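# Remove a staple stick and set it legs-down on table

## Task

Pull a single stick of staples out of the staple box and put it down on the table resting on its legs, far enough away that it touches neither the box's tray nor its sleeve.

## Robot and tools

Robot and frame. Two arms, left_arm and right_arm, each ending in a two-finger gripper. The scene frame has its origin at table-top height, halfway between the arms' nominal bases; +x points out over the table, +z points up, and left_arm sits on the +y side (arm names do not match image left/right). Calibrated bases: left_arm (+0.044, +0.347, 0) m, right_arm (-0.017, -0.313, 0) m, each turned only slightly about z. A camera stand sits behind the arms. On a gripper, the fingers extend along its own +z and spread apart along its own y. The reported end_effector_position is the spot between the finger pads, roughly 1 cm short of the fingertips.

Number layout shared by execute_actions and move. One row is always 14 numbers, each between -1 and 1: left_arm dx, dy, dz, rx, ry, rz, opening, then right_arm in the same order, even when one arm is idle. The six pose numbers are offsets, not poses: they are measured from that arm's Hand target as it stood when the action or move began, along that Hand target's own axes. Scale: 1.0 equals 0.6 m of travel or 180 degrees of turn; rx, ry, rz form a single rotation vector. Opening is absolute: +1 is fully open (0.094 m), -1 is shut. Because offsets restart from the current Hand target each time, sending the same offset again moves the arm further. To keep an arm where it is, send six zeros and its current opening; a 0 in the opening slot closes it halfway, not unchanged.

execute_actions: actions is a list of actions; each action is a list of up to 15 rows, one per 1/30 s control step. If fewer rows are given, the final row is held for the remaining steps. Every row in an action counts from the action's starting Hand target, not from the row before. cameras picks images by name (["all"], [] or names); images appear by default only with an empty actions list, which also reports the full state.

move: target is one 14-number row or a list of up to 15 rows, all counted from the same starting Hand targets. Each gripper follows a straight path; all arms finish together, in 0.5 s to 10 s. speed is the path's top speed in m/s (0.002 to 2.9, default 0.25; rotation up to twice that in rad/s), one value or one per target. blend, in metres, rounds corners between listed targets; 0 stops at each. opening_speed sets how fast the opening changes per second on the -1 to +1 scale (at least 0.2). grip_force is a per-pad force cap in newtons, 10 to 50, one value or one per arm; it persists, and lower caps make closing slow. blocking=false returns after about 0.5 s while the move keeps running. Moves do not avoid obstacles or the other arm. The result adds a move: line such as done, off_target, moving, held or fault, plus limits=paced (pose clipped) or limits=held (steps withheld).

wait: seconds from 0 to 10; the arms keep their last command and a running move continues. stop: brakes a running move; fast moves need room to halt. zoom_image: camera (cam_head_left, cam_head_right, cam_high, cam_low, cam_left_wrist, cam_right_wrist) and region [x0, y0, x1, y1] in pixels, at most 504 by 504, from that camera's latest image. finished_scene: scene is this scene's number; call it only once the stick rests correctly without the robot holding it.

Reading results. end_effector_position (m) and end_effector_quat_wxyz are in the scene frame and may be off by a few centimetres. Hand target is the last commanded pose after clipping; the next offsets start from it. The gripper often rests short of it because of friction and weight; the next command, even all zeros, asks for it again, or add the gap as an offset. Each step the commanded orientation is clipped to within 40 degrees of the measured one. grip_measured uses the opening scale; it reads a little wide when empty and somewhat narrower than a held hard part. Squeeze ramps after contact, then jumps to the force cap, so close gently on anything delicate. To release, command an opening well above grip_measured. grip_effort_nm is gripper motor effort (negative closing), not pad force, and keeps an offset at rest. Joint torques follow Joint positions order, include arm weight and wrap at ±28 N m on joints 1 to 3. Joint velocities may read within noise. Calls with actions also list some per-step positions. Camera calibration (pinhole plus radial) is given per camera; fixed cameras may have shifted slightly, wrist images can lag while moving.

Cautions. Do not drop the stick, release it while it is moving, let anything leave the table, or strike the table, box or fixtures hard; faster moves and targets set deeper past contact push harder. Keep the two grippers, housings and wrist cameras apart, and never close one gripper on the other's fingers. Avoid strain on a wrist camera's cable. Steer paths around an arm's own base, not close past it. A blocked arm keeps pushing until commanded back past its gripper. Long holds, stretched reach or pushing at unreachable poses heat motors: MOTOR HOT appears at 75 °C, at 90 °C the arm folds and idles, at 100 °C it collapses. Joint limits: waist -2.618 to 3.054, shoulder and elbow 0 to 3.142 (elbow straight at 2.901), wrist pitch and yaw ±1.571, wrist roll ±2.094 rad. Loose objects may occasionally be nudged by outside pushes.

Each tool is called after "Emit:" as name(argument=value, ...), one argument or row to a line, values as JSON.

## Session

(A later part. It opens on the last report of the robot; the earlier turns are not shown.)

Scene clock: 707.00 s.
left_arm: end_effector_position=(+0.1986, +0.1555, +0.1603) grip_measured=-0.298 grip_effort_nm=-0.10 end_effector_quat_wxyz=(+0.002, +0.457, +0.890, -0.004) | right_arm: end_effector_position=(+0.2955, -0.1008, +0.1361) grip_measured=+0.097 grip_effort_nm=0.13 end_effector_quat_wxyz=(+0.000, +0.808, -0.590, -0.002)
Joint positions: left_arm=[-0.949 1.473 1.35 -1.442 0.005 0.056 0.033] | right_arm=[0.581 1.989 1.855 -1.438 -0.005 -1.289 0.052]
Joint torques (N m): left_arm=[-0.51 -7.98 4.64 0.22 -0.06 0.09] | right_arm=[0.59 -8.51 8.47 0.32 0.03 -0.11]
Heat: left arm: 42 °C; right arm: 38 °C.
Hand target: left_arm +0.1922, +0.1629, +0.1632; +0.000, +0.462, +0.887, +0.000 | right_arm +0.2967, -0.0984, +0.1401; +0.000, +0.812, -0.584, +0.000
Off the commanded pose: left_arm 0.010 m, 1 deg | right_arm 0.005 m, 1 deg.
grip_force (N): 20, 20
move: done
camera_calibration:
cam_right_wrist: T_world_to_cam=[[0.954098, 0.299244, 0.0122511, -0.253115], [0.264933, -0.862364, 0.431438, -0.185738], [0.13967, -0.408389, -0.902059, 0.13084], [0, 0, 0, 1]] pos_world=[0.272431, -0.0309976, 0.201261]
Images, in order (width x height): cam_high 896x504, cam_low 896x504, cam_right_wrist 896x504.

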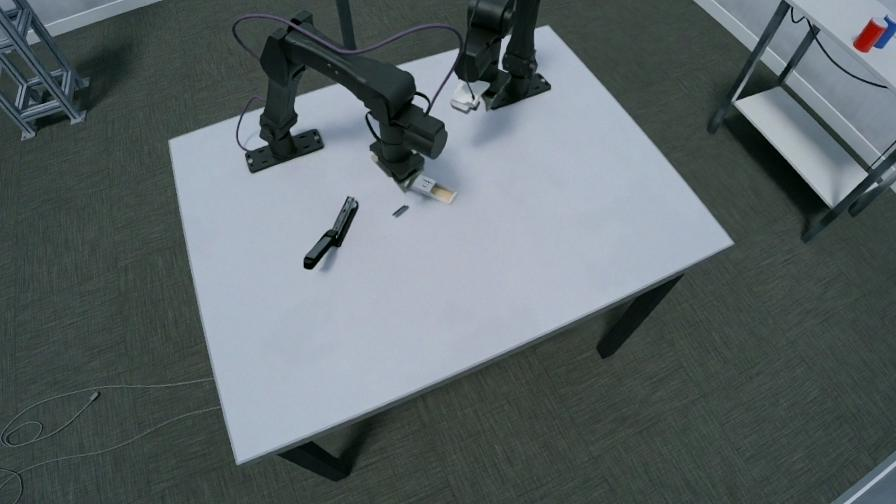

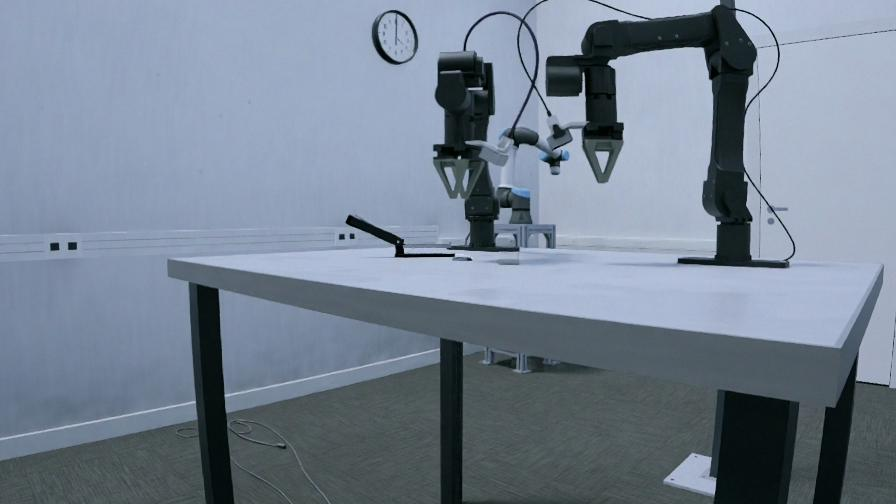

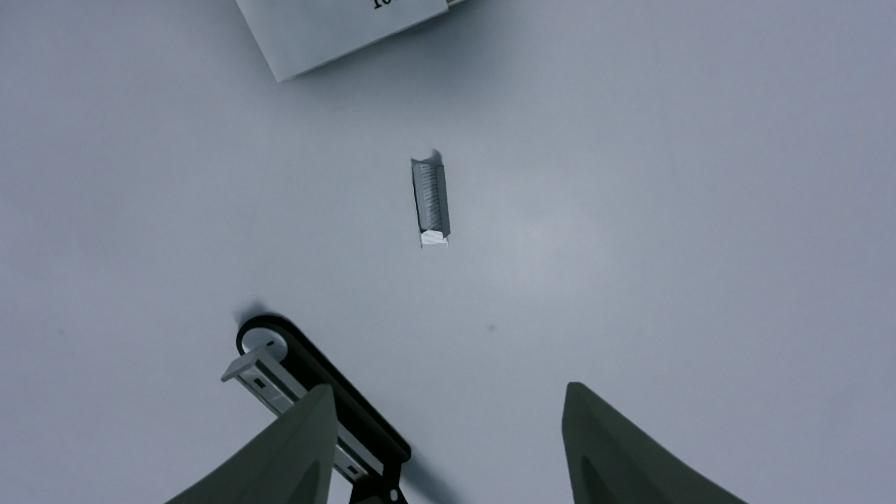

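Emit:
zoom_image(
  camera="cam_right_wrist",
  region=[380, 130, 500, 260],
)

Scaled by 3.877 from the camera's 896x504 image, which has a finer 1280x720 frame.

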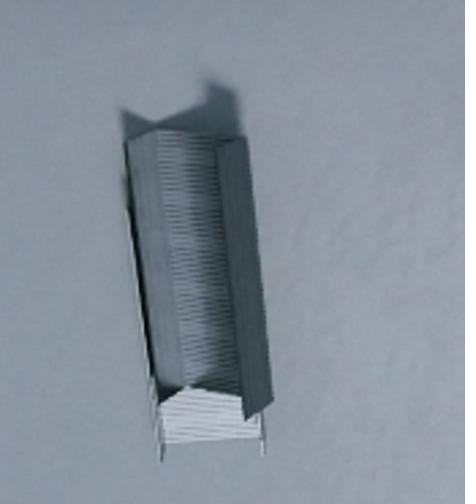

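Emit:
move(
  target=[0,0,0,0,0,0,-0.3,-0.0137,0.0098,0.1167,0,0,0.475,-0.04],
  speed=0.25,
  cameras=["cam_right_wrist"],
)

Emit:
zoom_image(
  camera="cam_right_wrist",
  region=[300, 260, 600, 440],
)

Scene clock: 780.40 s.
left_arm: end_effector_position=(+0.1985, +0.1555, +0.1603) grip_measured=-0.298 grip_effort_nm=-0.10 end_effector_quat_wxyz=(+0.002, +0.457, +0.890, -0.003) | right_arm: end_effector_position=(+0.2866, -0.0956, +0.0715) grip_measured=-0.037 grip_effort_nm=-0.17 end_effector_quat_wxyz=(-0.007, -0.201, +0.980, -0.001)
Joint positions: left_arm=[-0.949 1.473 1.35 -1.442 0.005 0.056 0.033] | right_arm=[0.606 1.989 1.599 -1.194 -0.004 0.212 0.045]
Joint torques (N m): left_arm=[-0.4 -7.88 4.53 0.18 -0.04 0.11] | right_arm=[0.64 -9.14 5.65 0.69 0.03 0.08]
Heat: left arm: 40 °C; right arm: 35 °C.
Hand target: left_arm +0.1922, +0.1629, +0.1632; +0.000, +0.462, +0.887, +0.000 | right_arm +0.2885, -0.0924, +0.0702; +0.000, -0.200, +0.980, +0.000
Off the commanded pose: left_arm 0.010 m, 1 deg | right_arm 0.004 m, 1 deg.
grip_force (N): 20, 20
move: done
camera_calibration:
cam_right_wrist: T_world_to_cam=[[0.388791, -0.921223, 0.0137747, -0.200124], [-0.826323, -0.342049, 0.44743, 0.210305], [-0.407471, -0.185339, -0.894213, 0.253604], [0, 0, 0, 1]] pos_world=[0.354922, -0.0654214, 0.135436]
Images, in order (width x height): cam_right_wrist 896x504.

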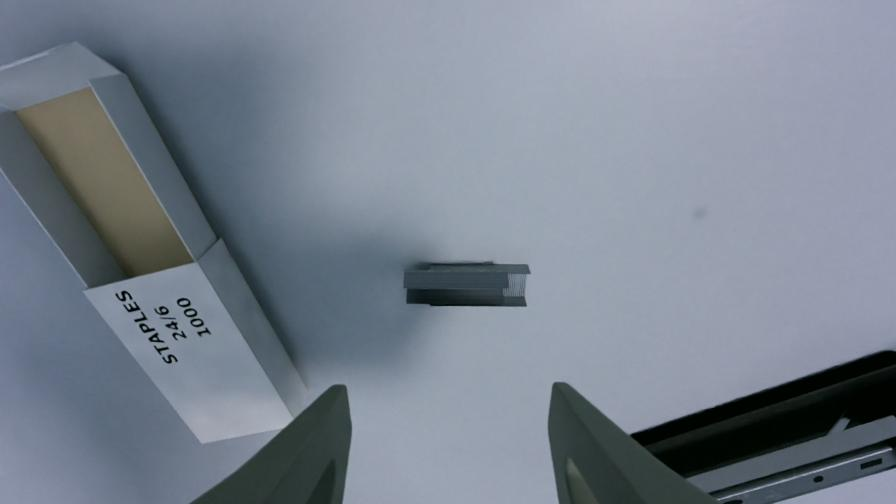

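Scaled by 1.680 from the camera's 896x504 image, which has a finer 1280x720 frame.

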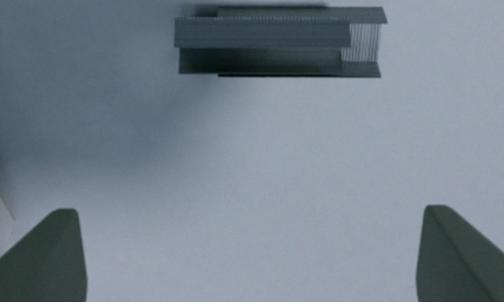

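Emit:
move(
  target=[0,0,0,0,0,0,-0.3,-0.0037,-0.0059,0.0692,0,0,0,-0.04],
  speed=0.12,
  cameras=["cam_right_wrist"],
)

Emit:
zoom_image(
  camera="cam_right_wrist",
  region=[300, 300, 600, 500],
)

Scene clock: 793.13 s.
left_arm: end_effector_position=(+0.1985, +0.1555, +0.1603) grip_measured=-0.298 grip_effort_nm=-0.09 end_effector_quat_wxyz=(+0.002, +0.457, +0.890, -0.003) | right_arm: end_effector_position=(+0.2869, -0.0954, +0.0300) grip_measured=-0.037 grip_effort_nm=-0.17 end_effector_quat_wxyz=(-0.008, -0.201, +0.980, -0.001)
Joint positions: left_arm=[-0.949 1.473 1.35 -1.442 0.005 0.056 0.033] | right_arm=[0.606 2.029 1.487 -1.045 -0.004 0.213 0.045]
Joint torques (N m): left_arm=[-0.27 -8.02 4.72 0.2 -0.02 0.09] | right_arm=[-0.38 -9.14 5.74 0.7 0.04 -0.05]
Heat: left arm: 40 °C; right arm: 34 °C.
Hand target: left_arm +0.1922, +0.1629, +0.1632; +0.000, +0.462, +0.887, +0.000 | right_arm +0.2919, -0.0948, +0.0287; +0.000, -0.200, +0.980, +0.000
Off the commanded pose: left_arm 0.010 m, 1 deg | right_arm 0.005 m, 1 deg.
grip_force (N): 20, 20
move: done
camera_calibration:
cam_right_wrist: T_world_to_cam=[[0.388116, -0.921501, 0.0142016, -0.199247], [-0.825727, -0.340851, 0.449438, 0.229078], [-0.409317, -0.186161, -0.893199, 0.217039], [0, 0, 0, 1]] pos_world=[0.355325, -0.0651209, 0.0937325]
Images, in order (width x height): cam_right_wrist 896x504.

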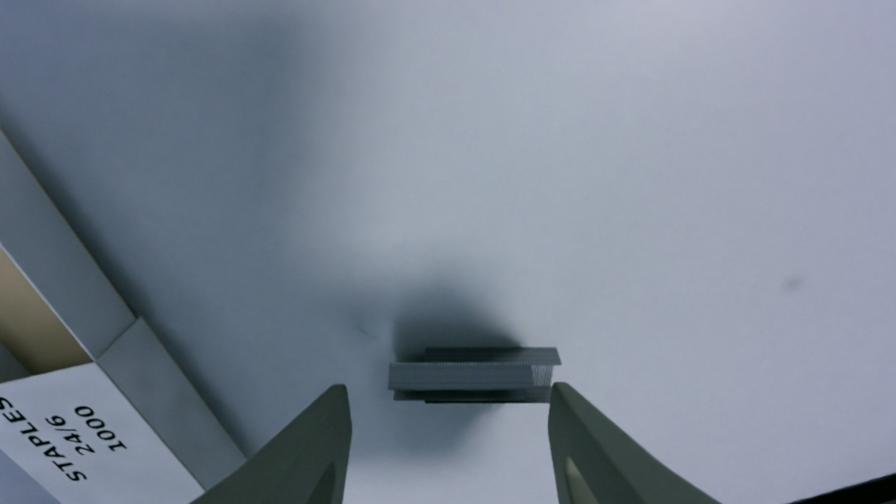

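Scaled by 1.680 from the camera's 896x504 image, which has a finer 1280x720 frame.

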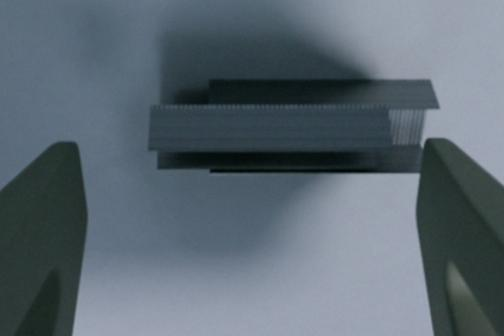

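Emit:
move(
  target=[0,0,0,0,0,0,-0.3,0.005,-0.004,0.0135,0,0,0,-0.04],
  speed=0.06,
  cameras=["cam_right_wrist"],
)

Emit:
zoom_image(
  camera="cam_right_wrist",
  region=[300, 300, 600, 500],
)

Scene clock: 820.07 s.
left_arm: end_effector_position=(+0.1985, +0.1555, +0.1603) grip_measured=-0.298 grip_effort_nm=-0.10 end_effector_quat_wxyz=(+0.002, +0.457, +0.890, -0.003) | right_arm: end_effector_position=(+0.2850, -0.0983, +0.0217) grip_measured=-0.037 grip_effort_nm=-0.17 end_effector_quat_wxyz=(-0.009, -0.200, +0.980, -0.002)
Joint positions: left_arm=[-0.949 1.473 1.35 -1.442 0.005 0.056 0.033] | right_arm=[0.602 2.029 1.452 -1.012 -0.004 0.211 0.045]
Joint torques (N m): left_arm=[-0.4 -7.87 4.72 0.19 -0.04 0.1] | right_arm=[-0.43 -9.32 5.42 0.73 0.03 -0.07]
Heat: left arm: 39 °C; right arm: 33 °C.
Hand target: left_arm +0.1922, +0.1629, +0.1632; +0.000, +0.462, +0.887, +0.000 | right_arm +0.2901, -0.0982, +0.0206; +0.000, -0.200, +0.980, +0.000
Off the commanded pose: left_arm 0.010 m, 1 deg | right_arm 0.005 m, 1 deg.
grip_force (N): 20, 20
move: done
camera_calibration:
cam_right_wrist: T_world_to_cam=[[0.387106, -0.92192, 0.0145899, -0.200845], [-0.82541, -0.339444, 0.451083, 0.230353], [-0.41091, -0.18666, -0.892363, 0.208668], [0, 0, 0, 1]] pos_world=[0.353627, -0.068021, 0.0852297]
Images, in order (width x height): cam_right_wrist 896x504.

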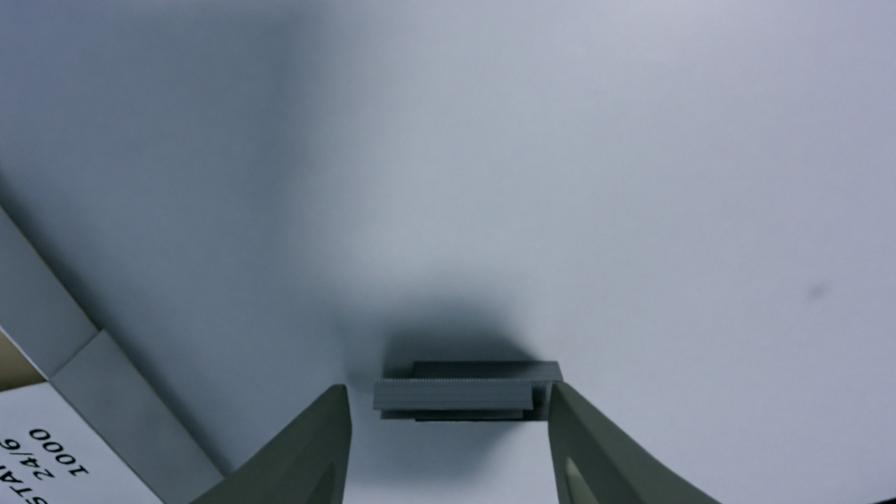

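Scaled by 1.680 from the camera's 896x504 image, which has a finer 1280x720 frame.

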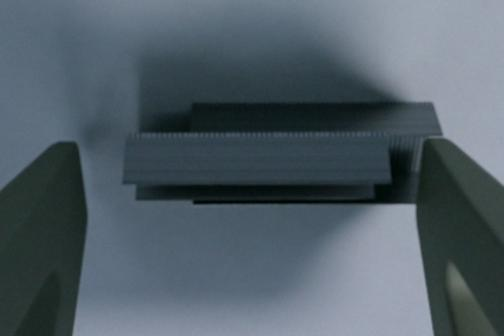

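Emit:
move(
  target=[0,0,0,0,0,0,-0.3,0,0,0,0,0,0,-0.37],
  grip_force=[20, 14],
  opening_speed=0.3,
  cameras=["cam_right_wrist"],
)

Emit:
zoom_image(
  camera="cam_right_wrist",
  region=[300, 300, 600, 500],
)

Scene clock: 826.67 s.
left_arm: end_effector_position=(+0.1985, +0.1555, +0.1603) grip_measured=-0.298 grip_effort_nm=-0.10 end_effector_quat_wxyz=(+0.002, +0.457, +0.890, -0.003) | right_arm: end_effector_position=(+0.2851, -0.0982, +0.0217) grip_measured=-0.330 grip_effort_nm=-0.32 end_effector_quat_wxyz=(-0.009, -0.200, +0.980, -0.001)
Joint positions: left_arm=[-0.949 1.473 1.35 -1.442 0.005 0.056 0.033] | right_arm=[0.602 2.029 1.452 -1.011 -0.004 0.211 0.031]
Joint torques (N m): left_arm=[-0.61 -7.79 4.53 0.2 -0.02 0.1] | right_arm=[-0.49 -9.31 5.44 0.71 0.04 -0.06]
Heat: left arm: 39 °C; right arm: 33 °C.
Hand target: left_arm +0.1922, +0.1629, +0.1632; +0.000, +0.462, +0.887, +0.000 | right_arm +0.2901, -0.0981, +0.0206; +0.000, -0.200, +0.980, +0.000
Off the commanded pose: left_arm 0.010 m, 1 deg | right_arm 0.005 m, 1 deg.
grip_force (N): 20, 14
move: done
camera_calibration:
cam_right_wrist: T_world_to_cam=[[0.387081, -0.921933, 0.014403, -0.200769], [-0.825668, -0.339626, 0.450473, 0.230554], [-0.410415, -0.186262, -0.892674, 0.208696], [0, 0, 0, 1]] pos_world=[0.353727, -0.0679214, 0.0853308]
Images, in order (width x height): cam_right_wrist 896x504.

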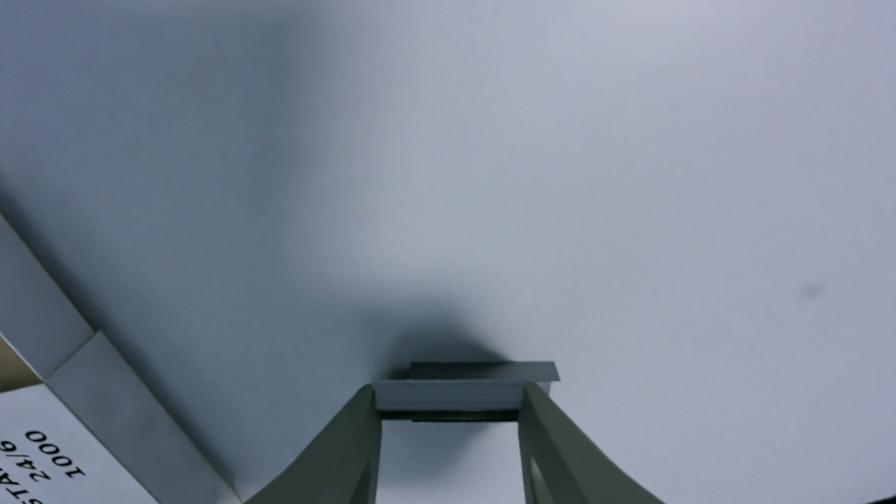

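Scaled by 1.680 from the camera's 896x504 image, which has a finer 1280x720 frame.

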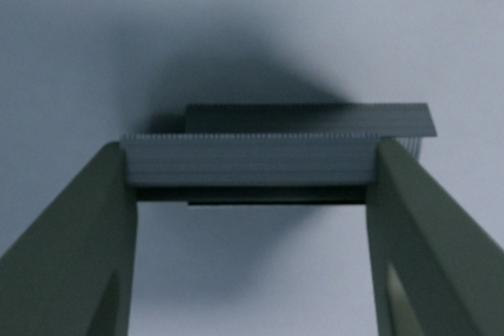

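Emit:
move(
  target=[0,0,0,0,0,0,-0.3,0,0,-0.1,0,0,0,-0.37],
  speed=0.08,
  cameras=["cam_right_wrist","cam_low"],
)

Emit:
zoom_image(
  camera="cam_right_wrist",
  region=[300, 240, 600, 440],
)

Emit:
zoom_image(
  camera="cam_low",
  region=[400, 150, 540, 280],
)

Scene clock: 835.43 s.
left_arm: end_effector_position=(+0.1985, +0.1555, +0.1603) grip_measured=-0.298 grip_effort_nm=-0.10 end_effector_quat_wxyz=(+0.002, +0.457, +0.890, -0.003) | right_arm: end_effector_position=(+0.2830, -0.0997, +0.0619) grip_measured=-0.344 grip_effort_nm=-0.38 end_effector_quat_wxyz=(-0.023, -0.200, +0.980, -0.008)
Joint positions: left_arm=[-0.949 1.473 1.35 -1.442 0.005 0.056 0.033] | right_arm=[0.602 2.009 1.587 -1.197 -0.004 0.211 0.031]
Joint torques (N m): left_arm=[-0.5 -7.84 4.59 0.22 -0.03 0.11] | right_arm=[-0.49 -12.41 8.16 0.28 0.03 -0.06]
Heat: left arm: 39 °C; right arm: 33 °C.
Hand target: left_arm +0.1922, +0.1629, +0.1632; +0.000, +0.462, +0.887, +0.000 | right_arm +0.2901, -0.0982, +0.0806; +0.000, -0.200, +0.980, +0.000
Off the commanded pose: left_arm 0.010 m, 1 deg | right_arm 0.020 m, 3 deg.
grip_force (N): 20, 14
move: off_target (right_arm)
camera_calibration:
cam_right_wrist: T_world_to_cam=[[0.387583, -0.921592, 0.0211496, -0.202429], [-0.81381, -0.331297, 0.477446, 0.205956], [-0.433004, -0.202262, -0.878406, 0.247307], [0, 0, 0, 1]] pos_world=[0.353153, -0.0683032, 0.123185]
Images, in order (width x height): cam_low 896x504, cam_right_wrist 896x504.

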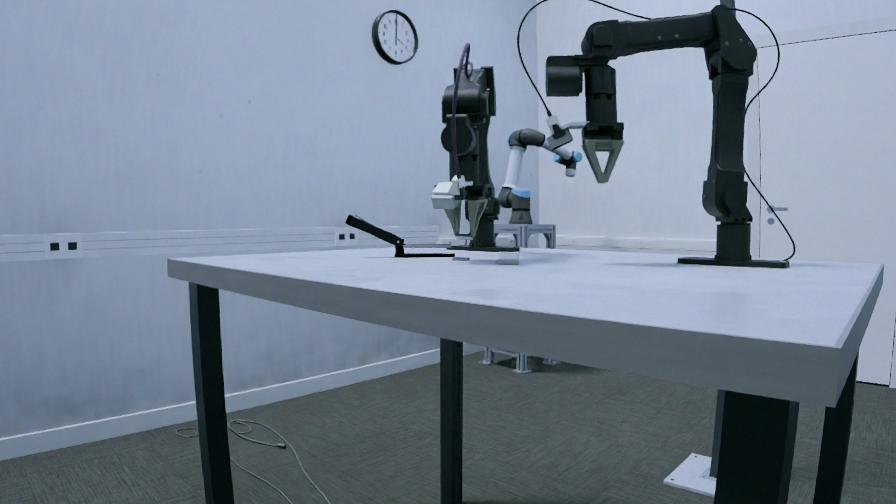

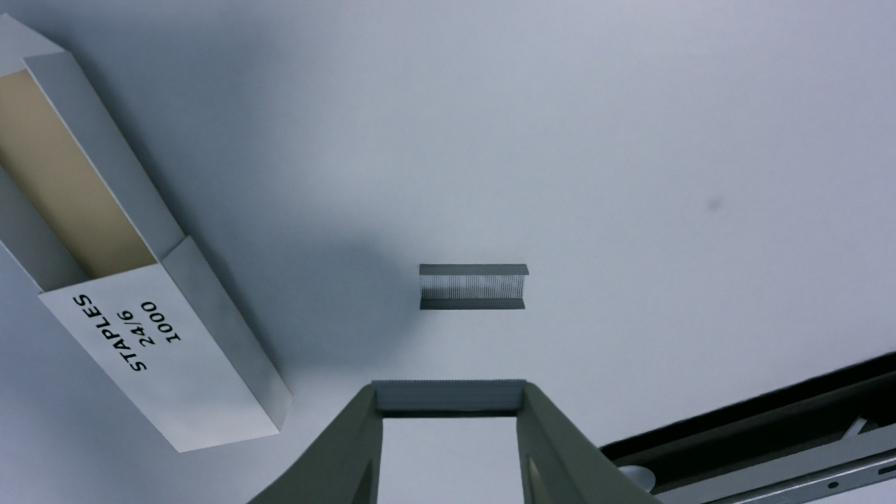

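Scaled by 1.680 from the camera's 896x504 image, which has a finer 1280x720 frame.

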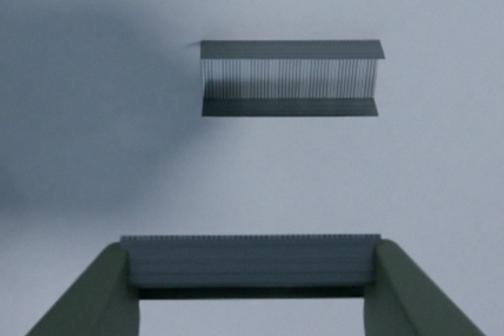

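Scaled by 3.600 from the camera's 896x504 image, which has a finer 1280x720 frame.

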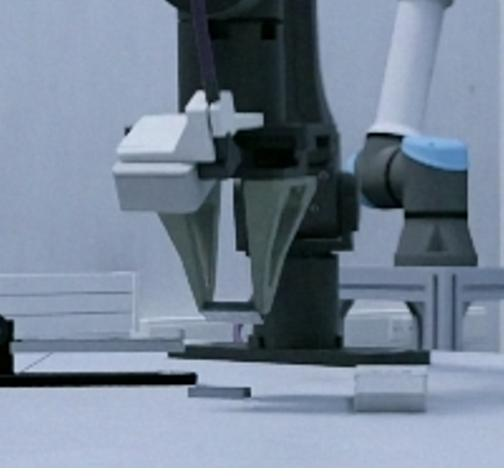

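Emit:
move(
  target=[0,0,0,0,0,0,-0.3,-0.1117,-0.0782,-0.0667,0,-0.3333,0,-0.37],
  speed=0.2,
  cameras=["cam_low","cam_right_wrist"],
)

Scene clock: 887.17 s.
left_arm: end_effector_position=(+0.1985, +0.1555, +0.1603) grip_measured=-0.298 grip_effort_nm=-0.09 end_effector_quat_wxyz=(+0.002, +0.457, +0.890, -0.003) | right_arm: end_effector_position=(+0.3628, -0.1160, +0.1080) grip_measured=-0.344 grip_effort_nm=-0.39 end_effector_quat_wxyz=(+0.465, -0.178, +0.862, +0.096)
Joint positions: left_arm=[-0.949 1.473 1.35 -1.442 0.005 0.056 0.033] | right_arm=[0.503 1.52 0.709 0.228 0.09 0.059 0.031]
Joint torques (N m): left_arm=[-0.51 -7.87 4.63 0.2 -0.05 0.09] | right_arm=[-0.5 -6.15 6.35 2.65 0.02 -0.06]
Heat: left arm: 39 °C; right arm: 36 °C.
Hand target: left_arm +0.1922, +0.1629, +0.1632; +0.000, +0.462, +0.887, +0.000 | right_arm +0.3700, -0.1152, +0.1205; +0.490, -0.173, +0.848, +0.100
Off the commanded pose: left_arm 0.010 m, 1 deg | right_arm 0.015 m, 3 deg.
grip_force (N): 20, 14
move: off_target (right_arm)
camera_calibration:
cam_right_wrist: T_world_to_cam=[[0.381057, -0.924542, 0.0042497, -0.245599], [-0.792361, -0.328939, -0.513774, 0.343037], [0.476403, 0.19241, -0.857915, 0.0326592], [0, 0, 0, 1]] pos_world=[0.349838, -0.120512, 0.205306]
Images, in order (width x height): cam_low 896x504, cam_right_wrist 896x504.

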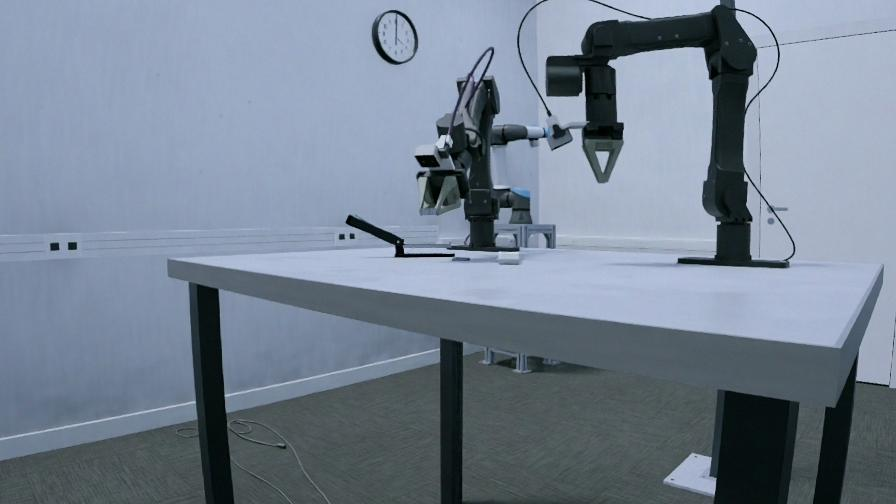

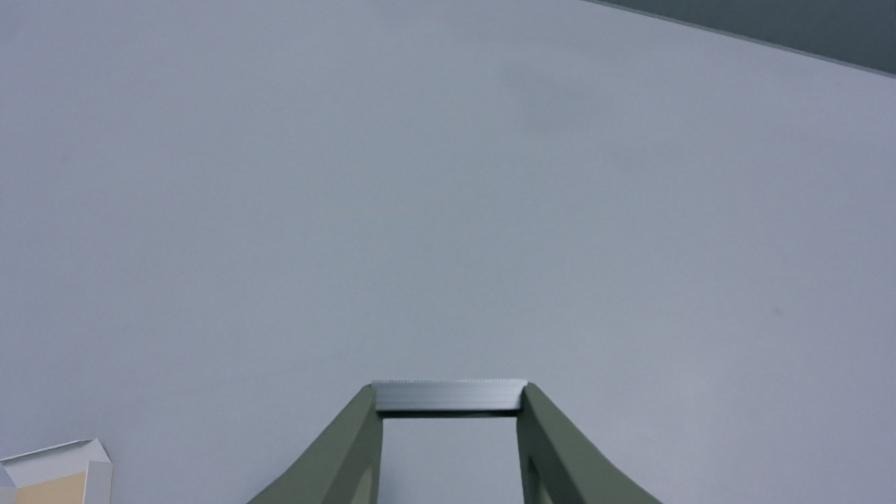

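Emit:
zoom_image(
  camera="cam_right_wrist",
  region=[330, 350, 570, 450],
)

Emit:
zoom_image(
  camera="cam_low",
  region=[390, 140, 490, 230],
)

Scaled by 2.100 from the camera's 896x504 image, which has a finer 1280x720 frame.

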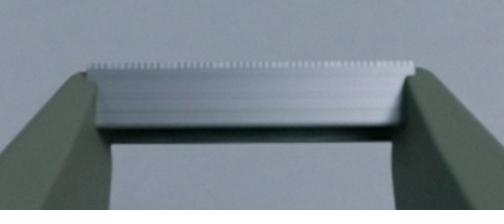

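Scaled by 5.040 from the camera's 896x504 image, which has a finer 1280x720 frame.

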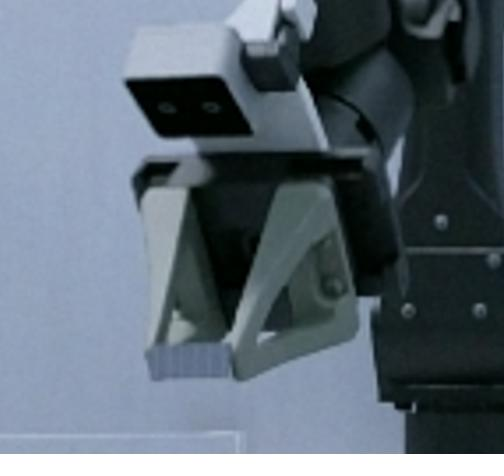

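Emit:
move(
  target=[0,0,0,0,0,0,-0.3,0.1054,0,0.0608,0,0,0,-0.37],
  speed=0.1,
  cameras=["cam_low","cam_right_wrist"],
)

Emit:
zoom_image(
  camera="cam_low",
  region=[380, 190, 500, 270],
)

Scene clock: 910.07 s.
left_arm: end_effector_position=(+0.1985, +0.1555, +0.1603) grip_measured=-0.298 grip_effort_nm=-0.10 end_effector_quat_wxyz=(+0.002, +0.457, +0.890, -0.003) | right_arm: end_effector_position=(+0.3632, -0.1157, +0.0403) grip_measured=-0.344 grip_effort_nm=-0.39 end_effector_quat_wxyz=(+0.471, -0.177, +0.859, +0.097)
Joint positions: left_arm=[-0.949 1.473 1.35 -1.442 0.005 0.056 0.033] | right_arm=[0.503 1.753 0.577 0.605 0.09 0.059 0.031]
Joint torques (N m): left_arm=[-0.53 -7.9 4.68 0.16 -0.06 0.08] | right_arm=[-0.5 -5.7 5.19 2.67 0.04 -0.06]
Heat: left arm: 39 °C; right arm: 36 °C.
Hand target: left_arm +0.1922, +0.1629, +0.1632; +0.000, +0.462, +0.887, +0.000 | right_arm +0.3701, -0.1151, +0.0476; +0.490, -0.173, +0.848, +0.100
Off the commanded pose: left_arm 0.010 m, 1 deg | right_arm 0.010 m, 3 deg.
grip_force (N): 20, 14
move: off_target (right_arm)
camera_calibration:
cam_right_wrist: T_world_to_cam=[[0.381057, -0.924548, 0.00252451, -0.245088], [-0.786322, -0.32552, -0.525105, 0.307341], [0.486307, 0.19811, -0.851034, -0.0289057], [0, 0, 0, 1]] pos_world=[0.349118, -0.120823, 0.137405]
Images, in order (width x height): cam_low 896x504, cam_right_wrist 896x504.

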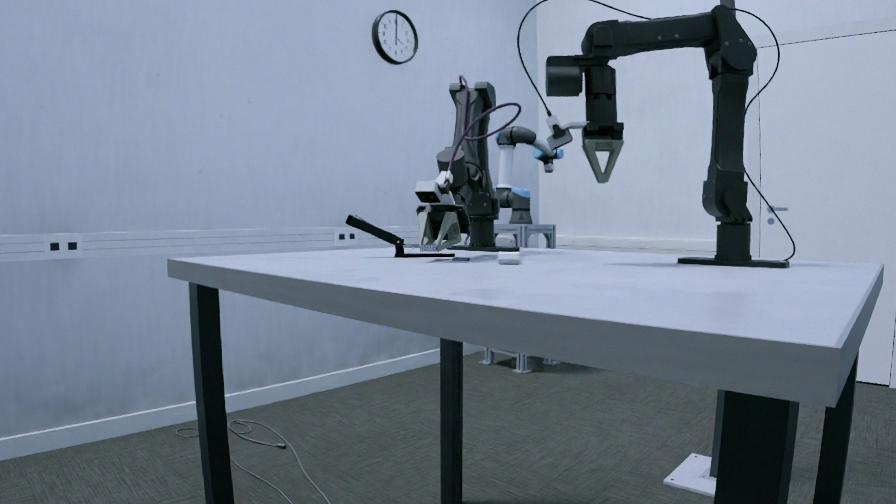

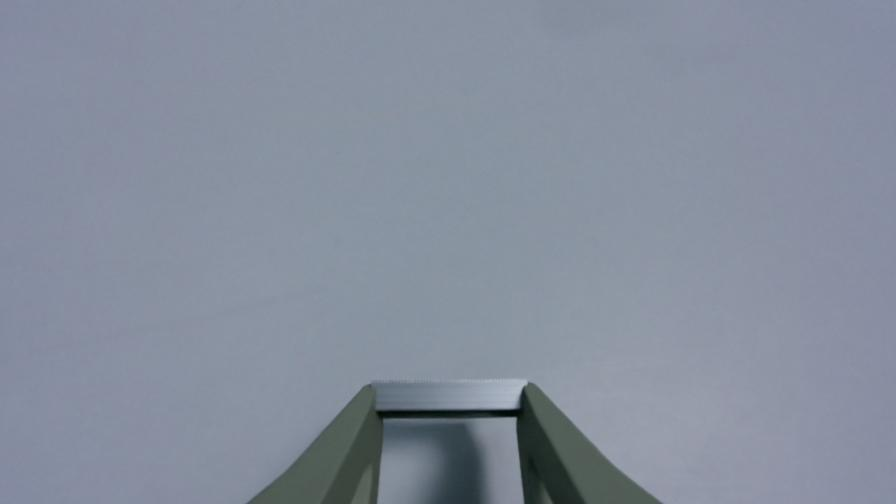

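Scaled by 4.200 from the camera's 896x504 image, which has a finer 1280x720 frame.

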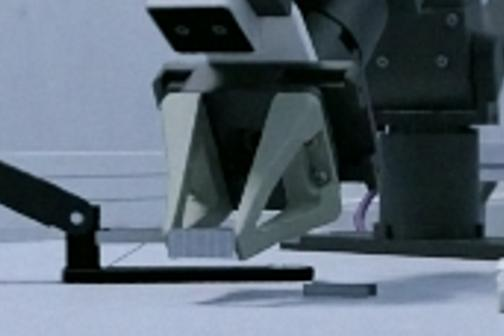

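Emit:
move(
  target=[0,0,0,0,0,0,-0.3,0.026,0,0.015,0,0,0,-0.37],
  speed=0.06,
  cameras=["cam_low"],
)

Emit:
zoom_image(
  camera="cam_low",
  region=[400, 220, 480, 275],
)

Scene clock: 921.33 s.
left_arm: end_effector_position=(+0.1985, +0.1555, +0.1603) grip_measured=-0.298 grip_effort_nm=-0.10 end_effector_quat_wxyz=(+0.002, +0.457, +0.890, -0.003) | right_arm: end_effector_position=(+0.3649, -0.1148, +0.0234) grip_measured=-0.344 grip_effort_nm=-0.39 end_effector_quat_wxyz=(+0.472, -0.176, +0.858, +0.098)
Joint positions: left_arm=[-0.949 1.473 1.35 -1.442 0.005 0.056 0.033] | right_arm=[0.503 1.833 0.565 0.702 0.09 0.059 0.031]
Joint torques (N m): left_arm=[-0.58 -7.91 4.71 0.24 -0.04 0.11] | right_arm=[-0.49 -6.09 4.45 2.66 0.05 -0.08]
Heat: left arm: 39 °C; right arm: 38 °C.
Hand target: left_arm +0.1922, +0.1629, +0.1632; +0.000, +0.462, +0.887, +0.000 | right_arm +0.3701, -0.1151, +0.0296; +0.490, -0.173, +0.848, +0.100
Off the commanded pose: left_arm 0.010 m, 1 deg | right_arm 0.008 m, 2 deg.
grip_force (N): 20, 14
move: done
Images, in order (width x height): cam_low 896x504.

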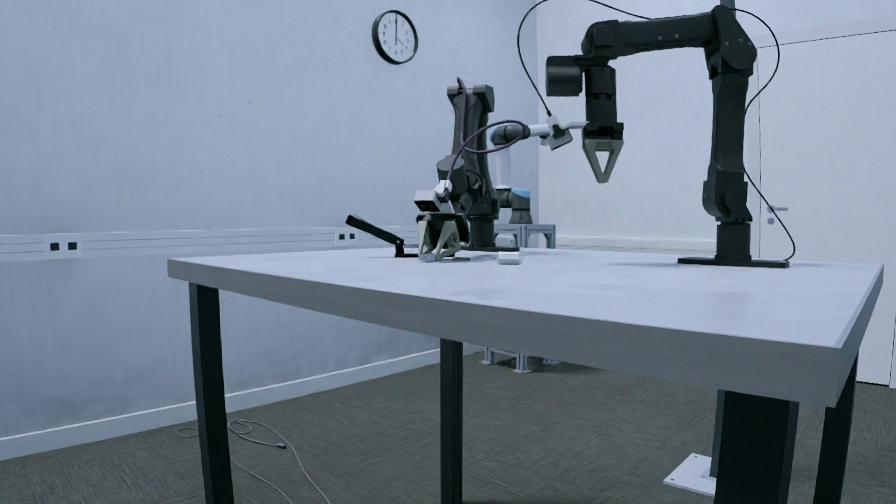

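Scaled by 6.300 from the camera's 896x504 image, which has a finer 1280x720 frame.

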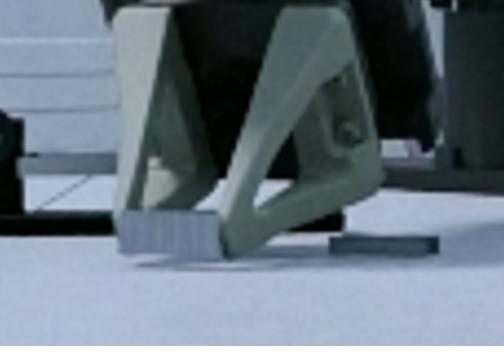

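Emit:
move(
  target=[0,0,0,0,0,0,-0.3,0.0082,0,0.0047,0,0,0,-0.37],
  speed=0.03,
  cameras=["cam_low"],
)

Emit:
zoom_image(
  camera="cam_low",
  region=[400, 220, 480, 275],
)

Scene clock: 925.03 s.
left_arm: end_effector_position=(+0.1985, +0.1555, +0.1603) grip_measured=-0.298 grip_effort_nm=-0.10 end_effector_quat_wxyz=(+0.002, +0.457, +0.890, -0.003) | right_arm: end_effector_position=(+0.3665, -0.1139, +0.0208) grip_measured=-0.344 grip_effort_nm=-0.39 end_effector_quat_wxyz=(+0.478, -0.176, +0.855, +0.100)
Joint positions: left_arm=[-0.949 1.473 1.35 -1.442 0.005 0.056 0.033] | right_arm=[0.503 1.858 0.562 0.742 0.09 0.059 0.031]
Joint torques (N m): left_arm=[-0.57 -8.01 4.57 0.22 -0.08 0.07] | right_arm=[-0.51 -6 4.21 2.56 0.04 -0.08]
Heat: left arm: 38 °C; right arm: 38 °C.
Hand target: left_arm +0.1922, +0.1629, +0.1632; +0.000, +0.462, +0.887, +0.000 | right_arm +0.3701, -0.1151, +0.0240; +0.490, -0.173, +0.848, +0.100
Off the commanded pose: left_arm 0.010 m, 1 deg | right_arm 0.005 m, 2 deg.
grip_force (N): 20, 14
move: done
Images, in order (width x height): cam_low 896x504.

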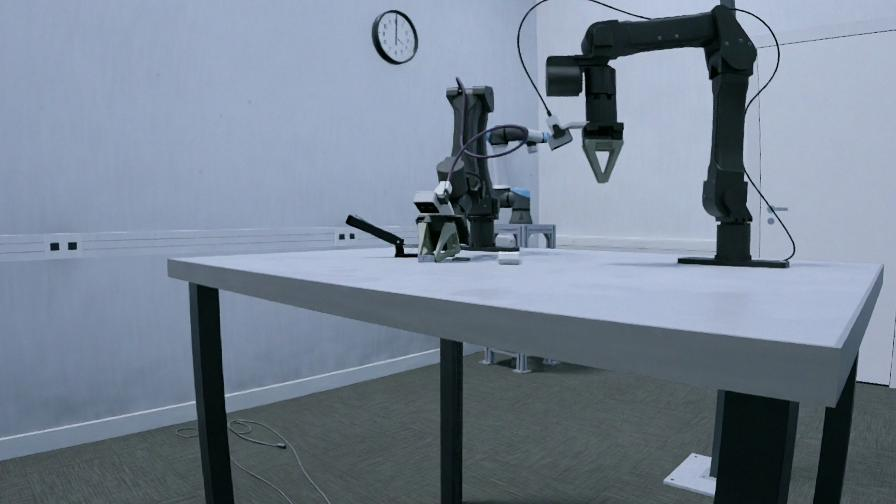

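Scaled by 6.300 from the camera's 896x504 image, which has a finer 1280x720 frame.

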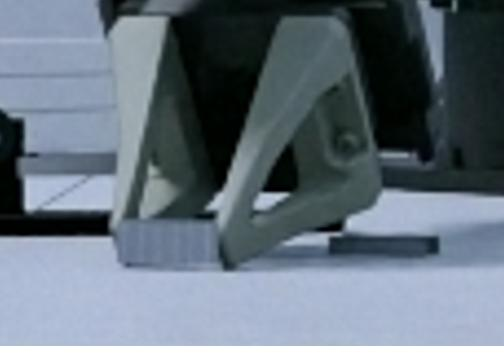

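Emit:
move(
  target=[0,0,0,0,0,0,-0.3,0,0,0,0,0,0,-0.22],
  speed=0.03,
  opening_speed=0.2,
  cameras=["cam_low","cam_right_wrist"],
)

Emit:
zoom_image(
  camera="cam_low",
  region=[400, 220, 480, 275],
)

Emit:
zoom_image(
  camera="cam_right_wrist",
  region=[330, 350, 570, 450],
)

Scene clock: 933.47 s.
left_arm: end_effector_position=(+0.1985, +0.1555, +0.1603) grip_measured=-0.298 grip_effort_nm=-0.10 end_effector_quat_wxyz=(+0.002, +0.457, +0.890, -0.003) | right_arm: end_effector_position=(+0.3665, -0.1139, +0.0208) grip_measured=-0.223 grip_effort_nm=0.13 end_effector_quat_wxyz=(+0.478, -0.176, +0.855, +0.100)
Joint positions: left_arm=[-0.949 1.473 1.35 -1.442 0.005 0.056 0.033] | right_arm=[0.503 1.858 0.562 0.742 0.09 0.059 0.037]
Joint torques (N m): left_arm=[-0.42 -7.88 4.57 0.19 -0.04 0.08] | right_arm=[-0.53 -6.01 4.21 2.57 0.05 -0.07]
Heat: left arm: 38 °C; right arm: 38 °C.
Hand target: left_arm +0.1922, +0.1629, +0.1632; +0.000, +0.462, +0.887, +0.000 | right_arm +0.3701, -0.1151, +0.0239; +0.490, -0.173, +0.848, +0.100
Off the commanded pose: left_arm 0.010 m, 1 deg | right_arm 0.005 m, 2 deg.
grip_force (N): 20, 14
move: done
camera_calibration:
cam_right_wrist: T_world_to_cam=[[0.381033, -0.924561, 0.000462743, -0.244591], [-0.778553, -0.32113, -0.539194, 0.298194], [0.498667, 0.205091, -0.842181, -0.0514079], [0, 0, 0, 1]] pos_world=[0.350993, -0.119837, 0.117603]
Images, in order (width x height): cam_low 896x504, cam_right_wrist 896x504.

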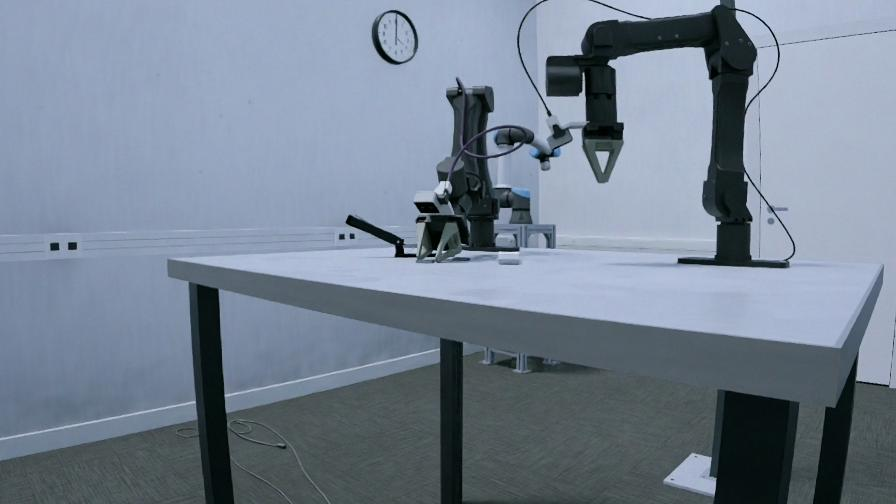

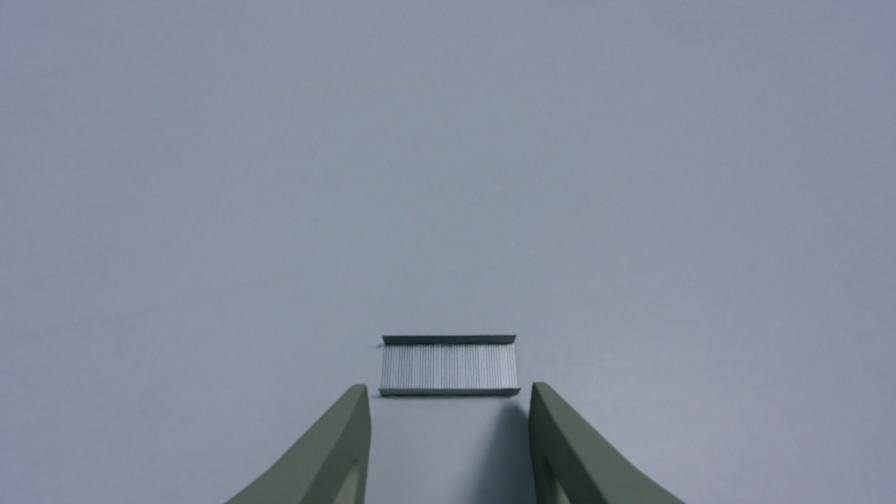

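Scaled by 6.300 from the camera's 896x504 image, which has a finer 1280x720 frame.

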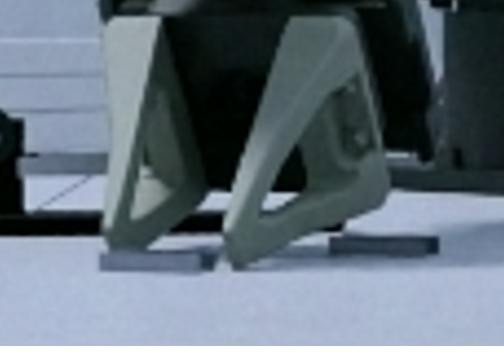

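Scaled by 2.100 from the camera's 896x504 image, which has a finer 1280x720 frame.

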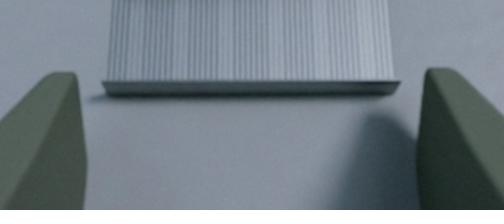

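Emit:
move(
  target=[
    [0,0,0,0,0,0,-0.3,-0.0722,0,-0.0417,0,0,0,-0.2],
    [0,0,0,0,0,0,-0.3,-0.1014,0.0039,-0.0046,0,0.3889,0,-0.2],
  ],
  speed=0.2,
  blend=[0.015,0],
  cameras=["cam_right_wrist","cam_low"],
)

Scene clock: 1048.20 s.
left_arm: end_effector_position=(+0.1985, +0.1555, +0.1603) grip_measured=-0.298 grip_effort_nm=-0.10 end_effector_quat_wxyz=(+0.002, +0.457, +0.890, -0.003) | right_arm: end_effector_position=(+0.3921, -0.1030, +0.0746) grip_measured=-0.203 grip_effort_nm=0.13 end_effector_quat_wxyz=(-0.030, -0.201, +0.979, -0.008)
Joint positions: left_arm=[-0.949 1.473 1.35 -1.442 0.005 0.056 0.033] | right_arm=[0.461 2.47 2.396 -1.559 0 0.068 0.037]
Joint torques (N m): left_arm=[-0.54 -7.91 4.56 0.19 -0.04 0.07] | right_arm=[-0.42 -11.81 8.24 0.26 -0.11 -0.05]
Heat: left arm: 38 °C; right arm: 40 °C.
Hand target: left_arm +0.1922, +0.1629, +0.1632; +0.000, +0.462, +0.887, +0.000 | right_arm +0.3950, -0.1020, +0.0781; -0.085, -0.199, +0.976, -0.017
Off the commanded pose: left_arm 0.010 m, 1 deg | right_arm 0.005 m, 6 deg.
joint sent to its limit (right arm) — joint 4 (wrist pitch), lower limit. The joint targets are off in orientation, not in position.
grip_force (N): 20, 14
move: off_target (right_arm)
camera_calibration:
cam_right_wrist: T_world_to_cam=[[0.38926, -0.920931, 0.0190695, -0.248485], [-0.806603, -0.330792, 0.489866, 0.283858], [-0.444825, -0.206067, -0.871589, 0.308838], [0, 0, 0, 1]] pos_world=[0.463064, -0.0712981, 0.134866]
Images, in order (width x height): cam_low 896x504, cam_right_wrist 896x504.

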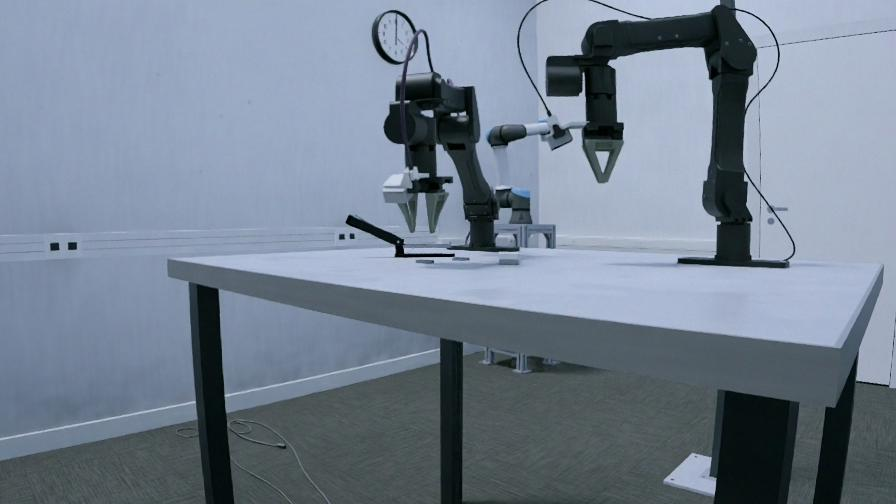

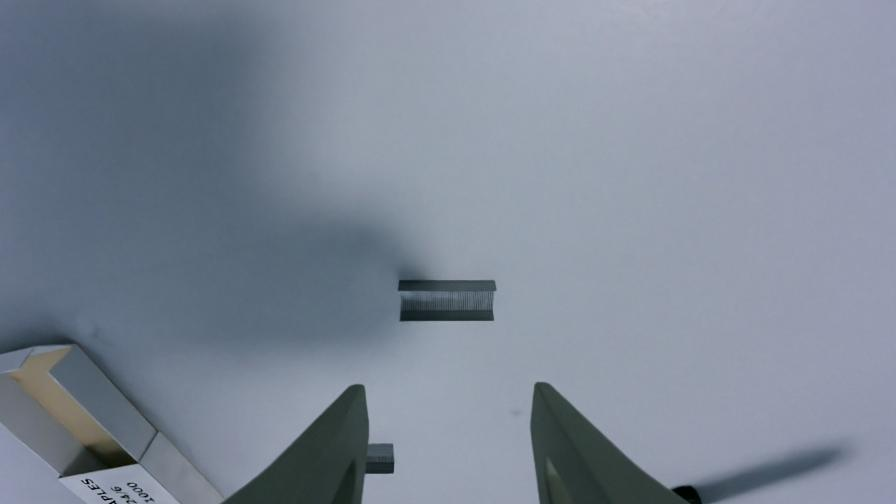

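Emit:
move(
  target=[0,0,0,0,0,0,-0.3,-0.0024,-0.0012,0.0582,0,0,0,-0.2],
  speed=0.1,
  cameras=["cam_right_wrist"],
)

Scene clock: 1068.37 s.
left_arm: end_effector_position=(+0.1985, +0.1555, +0.1603) grip_measured=-0.298 grip_effort_nm=-0.10 end_effector_quat_wxyz=(+0.002, +0.457, +0.890, -0.003) | right_arm: end_effector_position=(+0.3873, -0.1055, +0.0395) grip_measured=-0.203 grip_effort_nm=0.13 end_effector_quat_wxyz=(-0.070, -0.200, +0.977, -0.019)
Joint positions: left_arm=[-0.949 1.473 1.35 -1.442 0.005 0.056 0.033] | right_arm=[0.461 2.55 2.396 -1.561 0 0.068 0.037]
Joint torques (N m): left_arm=[-0.53 -7.8 4.72 0.2 -0.03 0.05] | right_arm=[-0.51 -12.3 8.18 0.09 -0.1 -0.08]
Heat: left arm: 38 °C; right arm: 36 °C.
Hand target: left_arm +0.1922, +0.1629, +0.1632; +0.000, +0.462, +0.887, +0.000 | right_arm +0.3910, -0.1045, +0.0433; -0.085, -0.199, +0.976, -0.017
Off the commanded pose: left_arm 0.010 m, 1 deg | right_arm 0.006 m, 2 deg.
joint sent to its limit (right arm) — joint 4 (wrist pitch), lower limit. The joint targets still meet the commanded pose.
grip_force (N): 20, 14
move: done
camera_calibration:
cam_right_wrist: T_world_to_cam=[[0.390819, -0.92013, 0.0249196, -0.248988], [-0.768057, -0.311067, 0.559755, 0.280744], [-0.507296, -0.237902, -0.828284, 0.294689], [0, 0, 0, 1]] pos_world=[0.462431, -0.0716642, 0.0931434]
Images, in order (width x height): cam_right_wrist 896x504.

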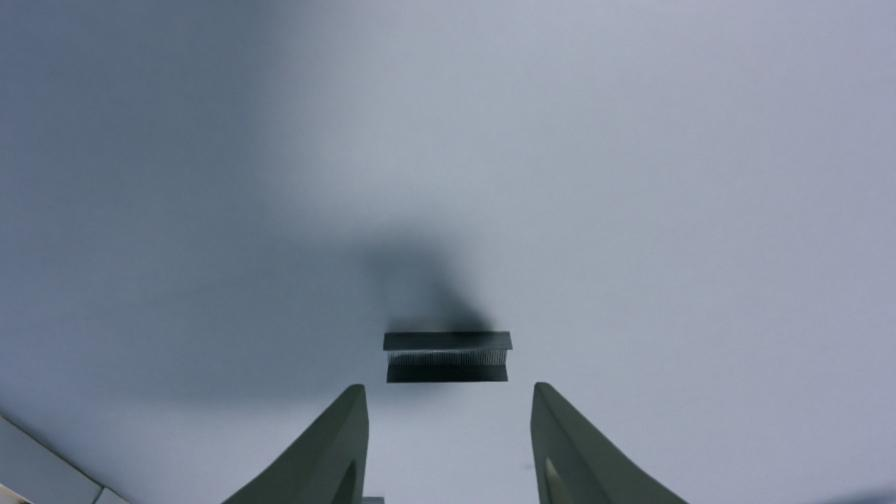

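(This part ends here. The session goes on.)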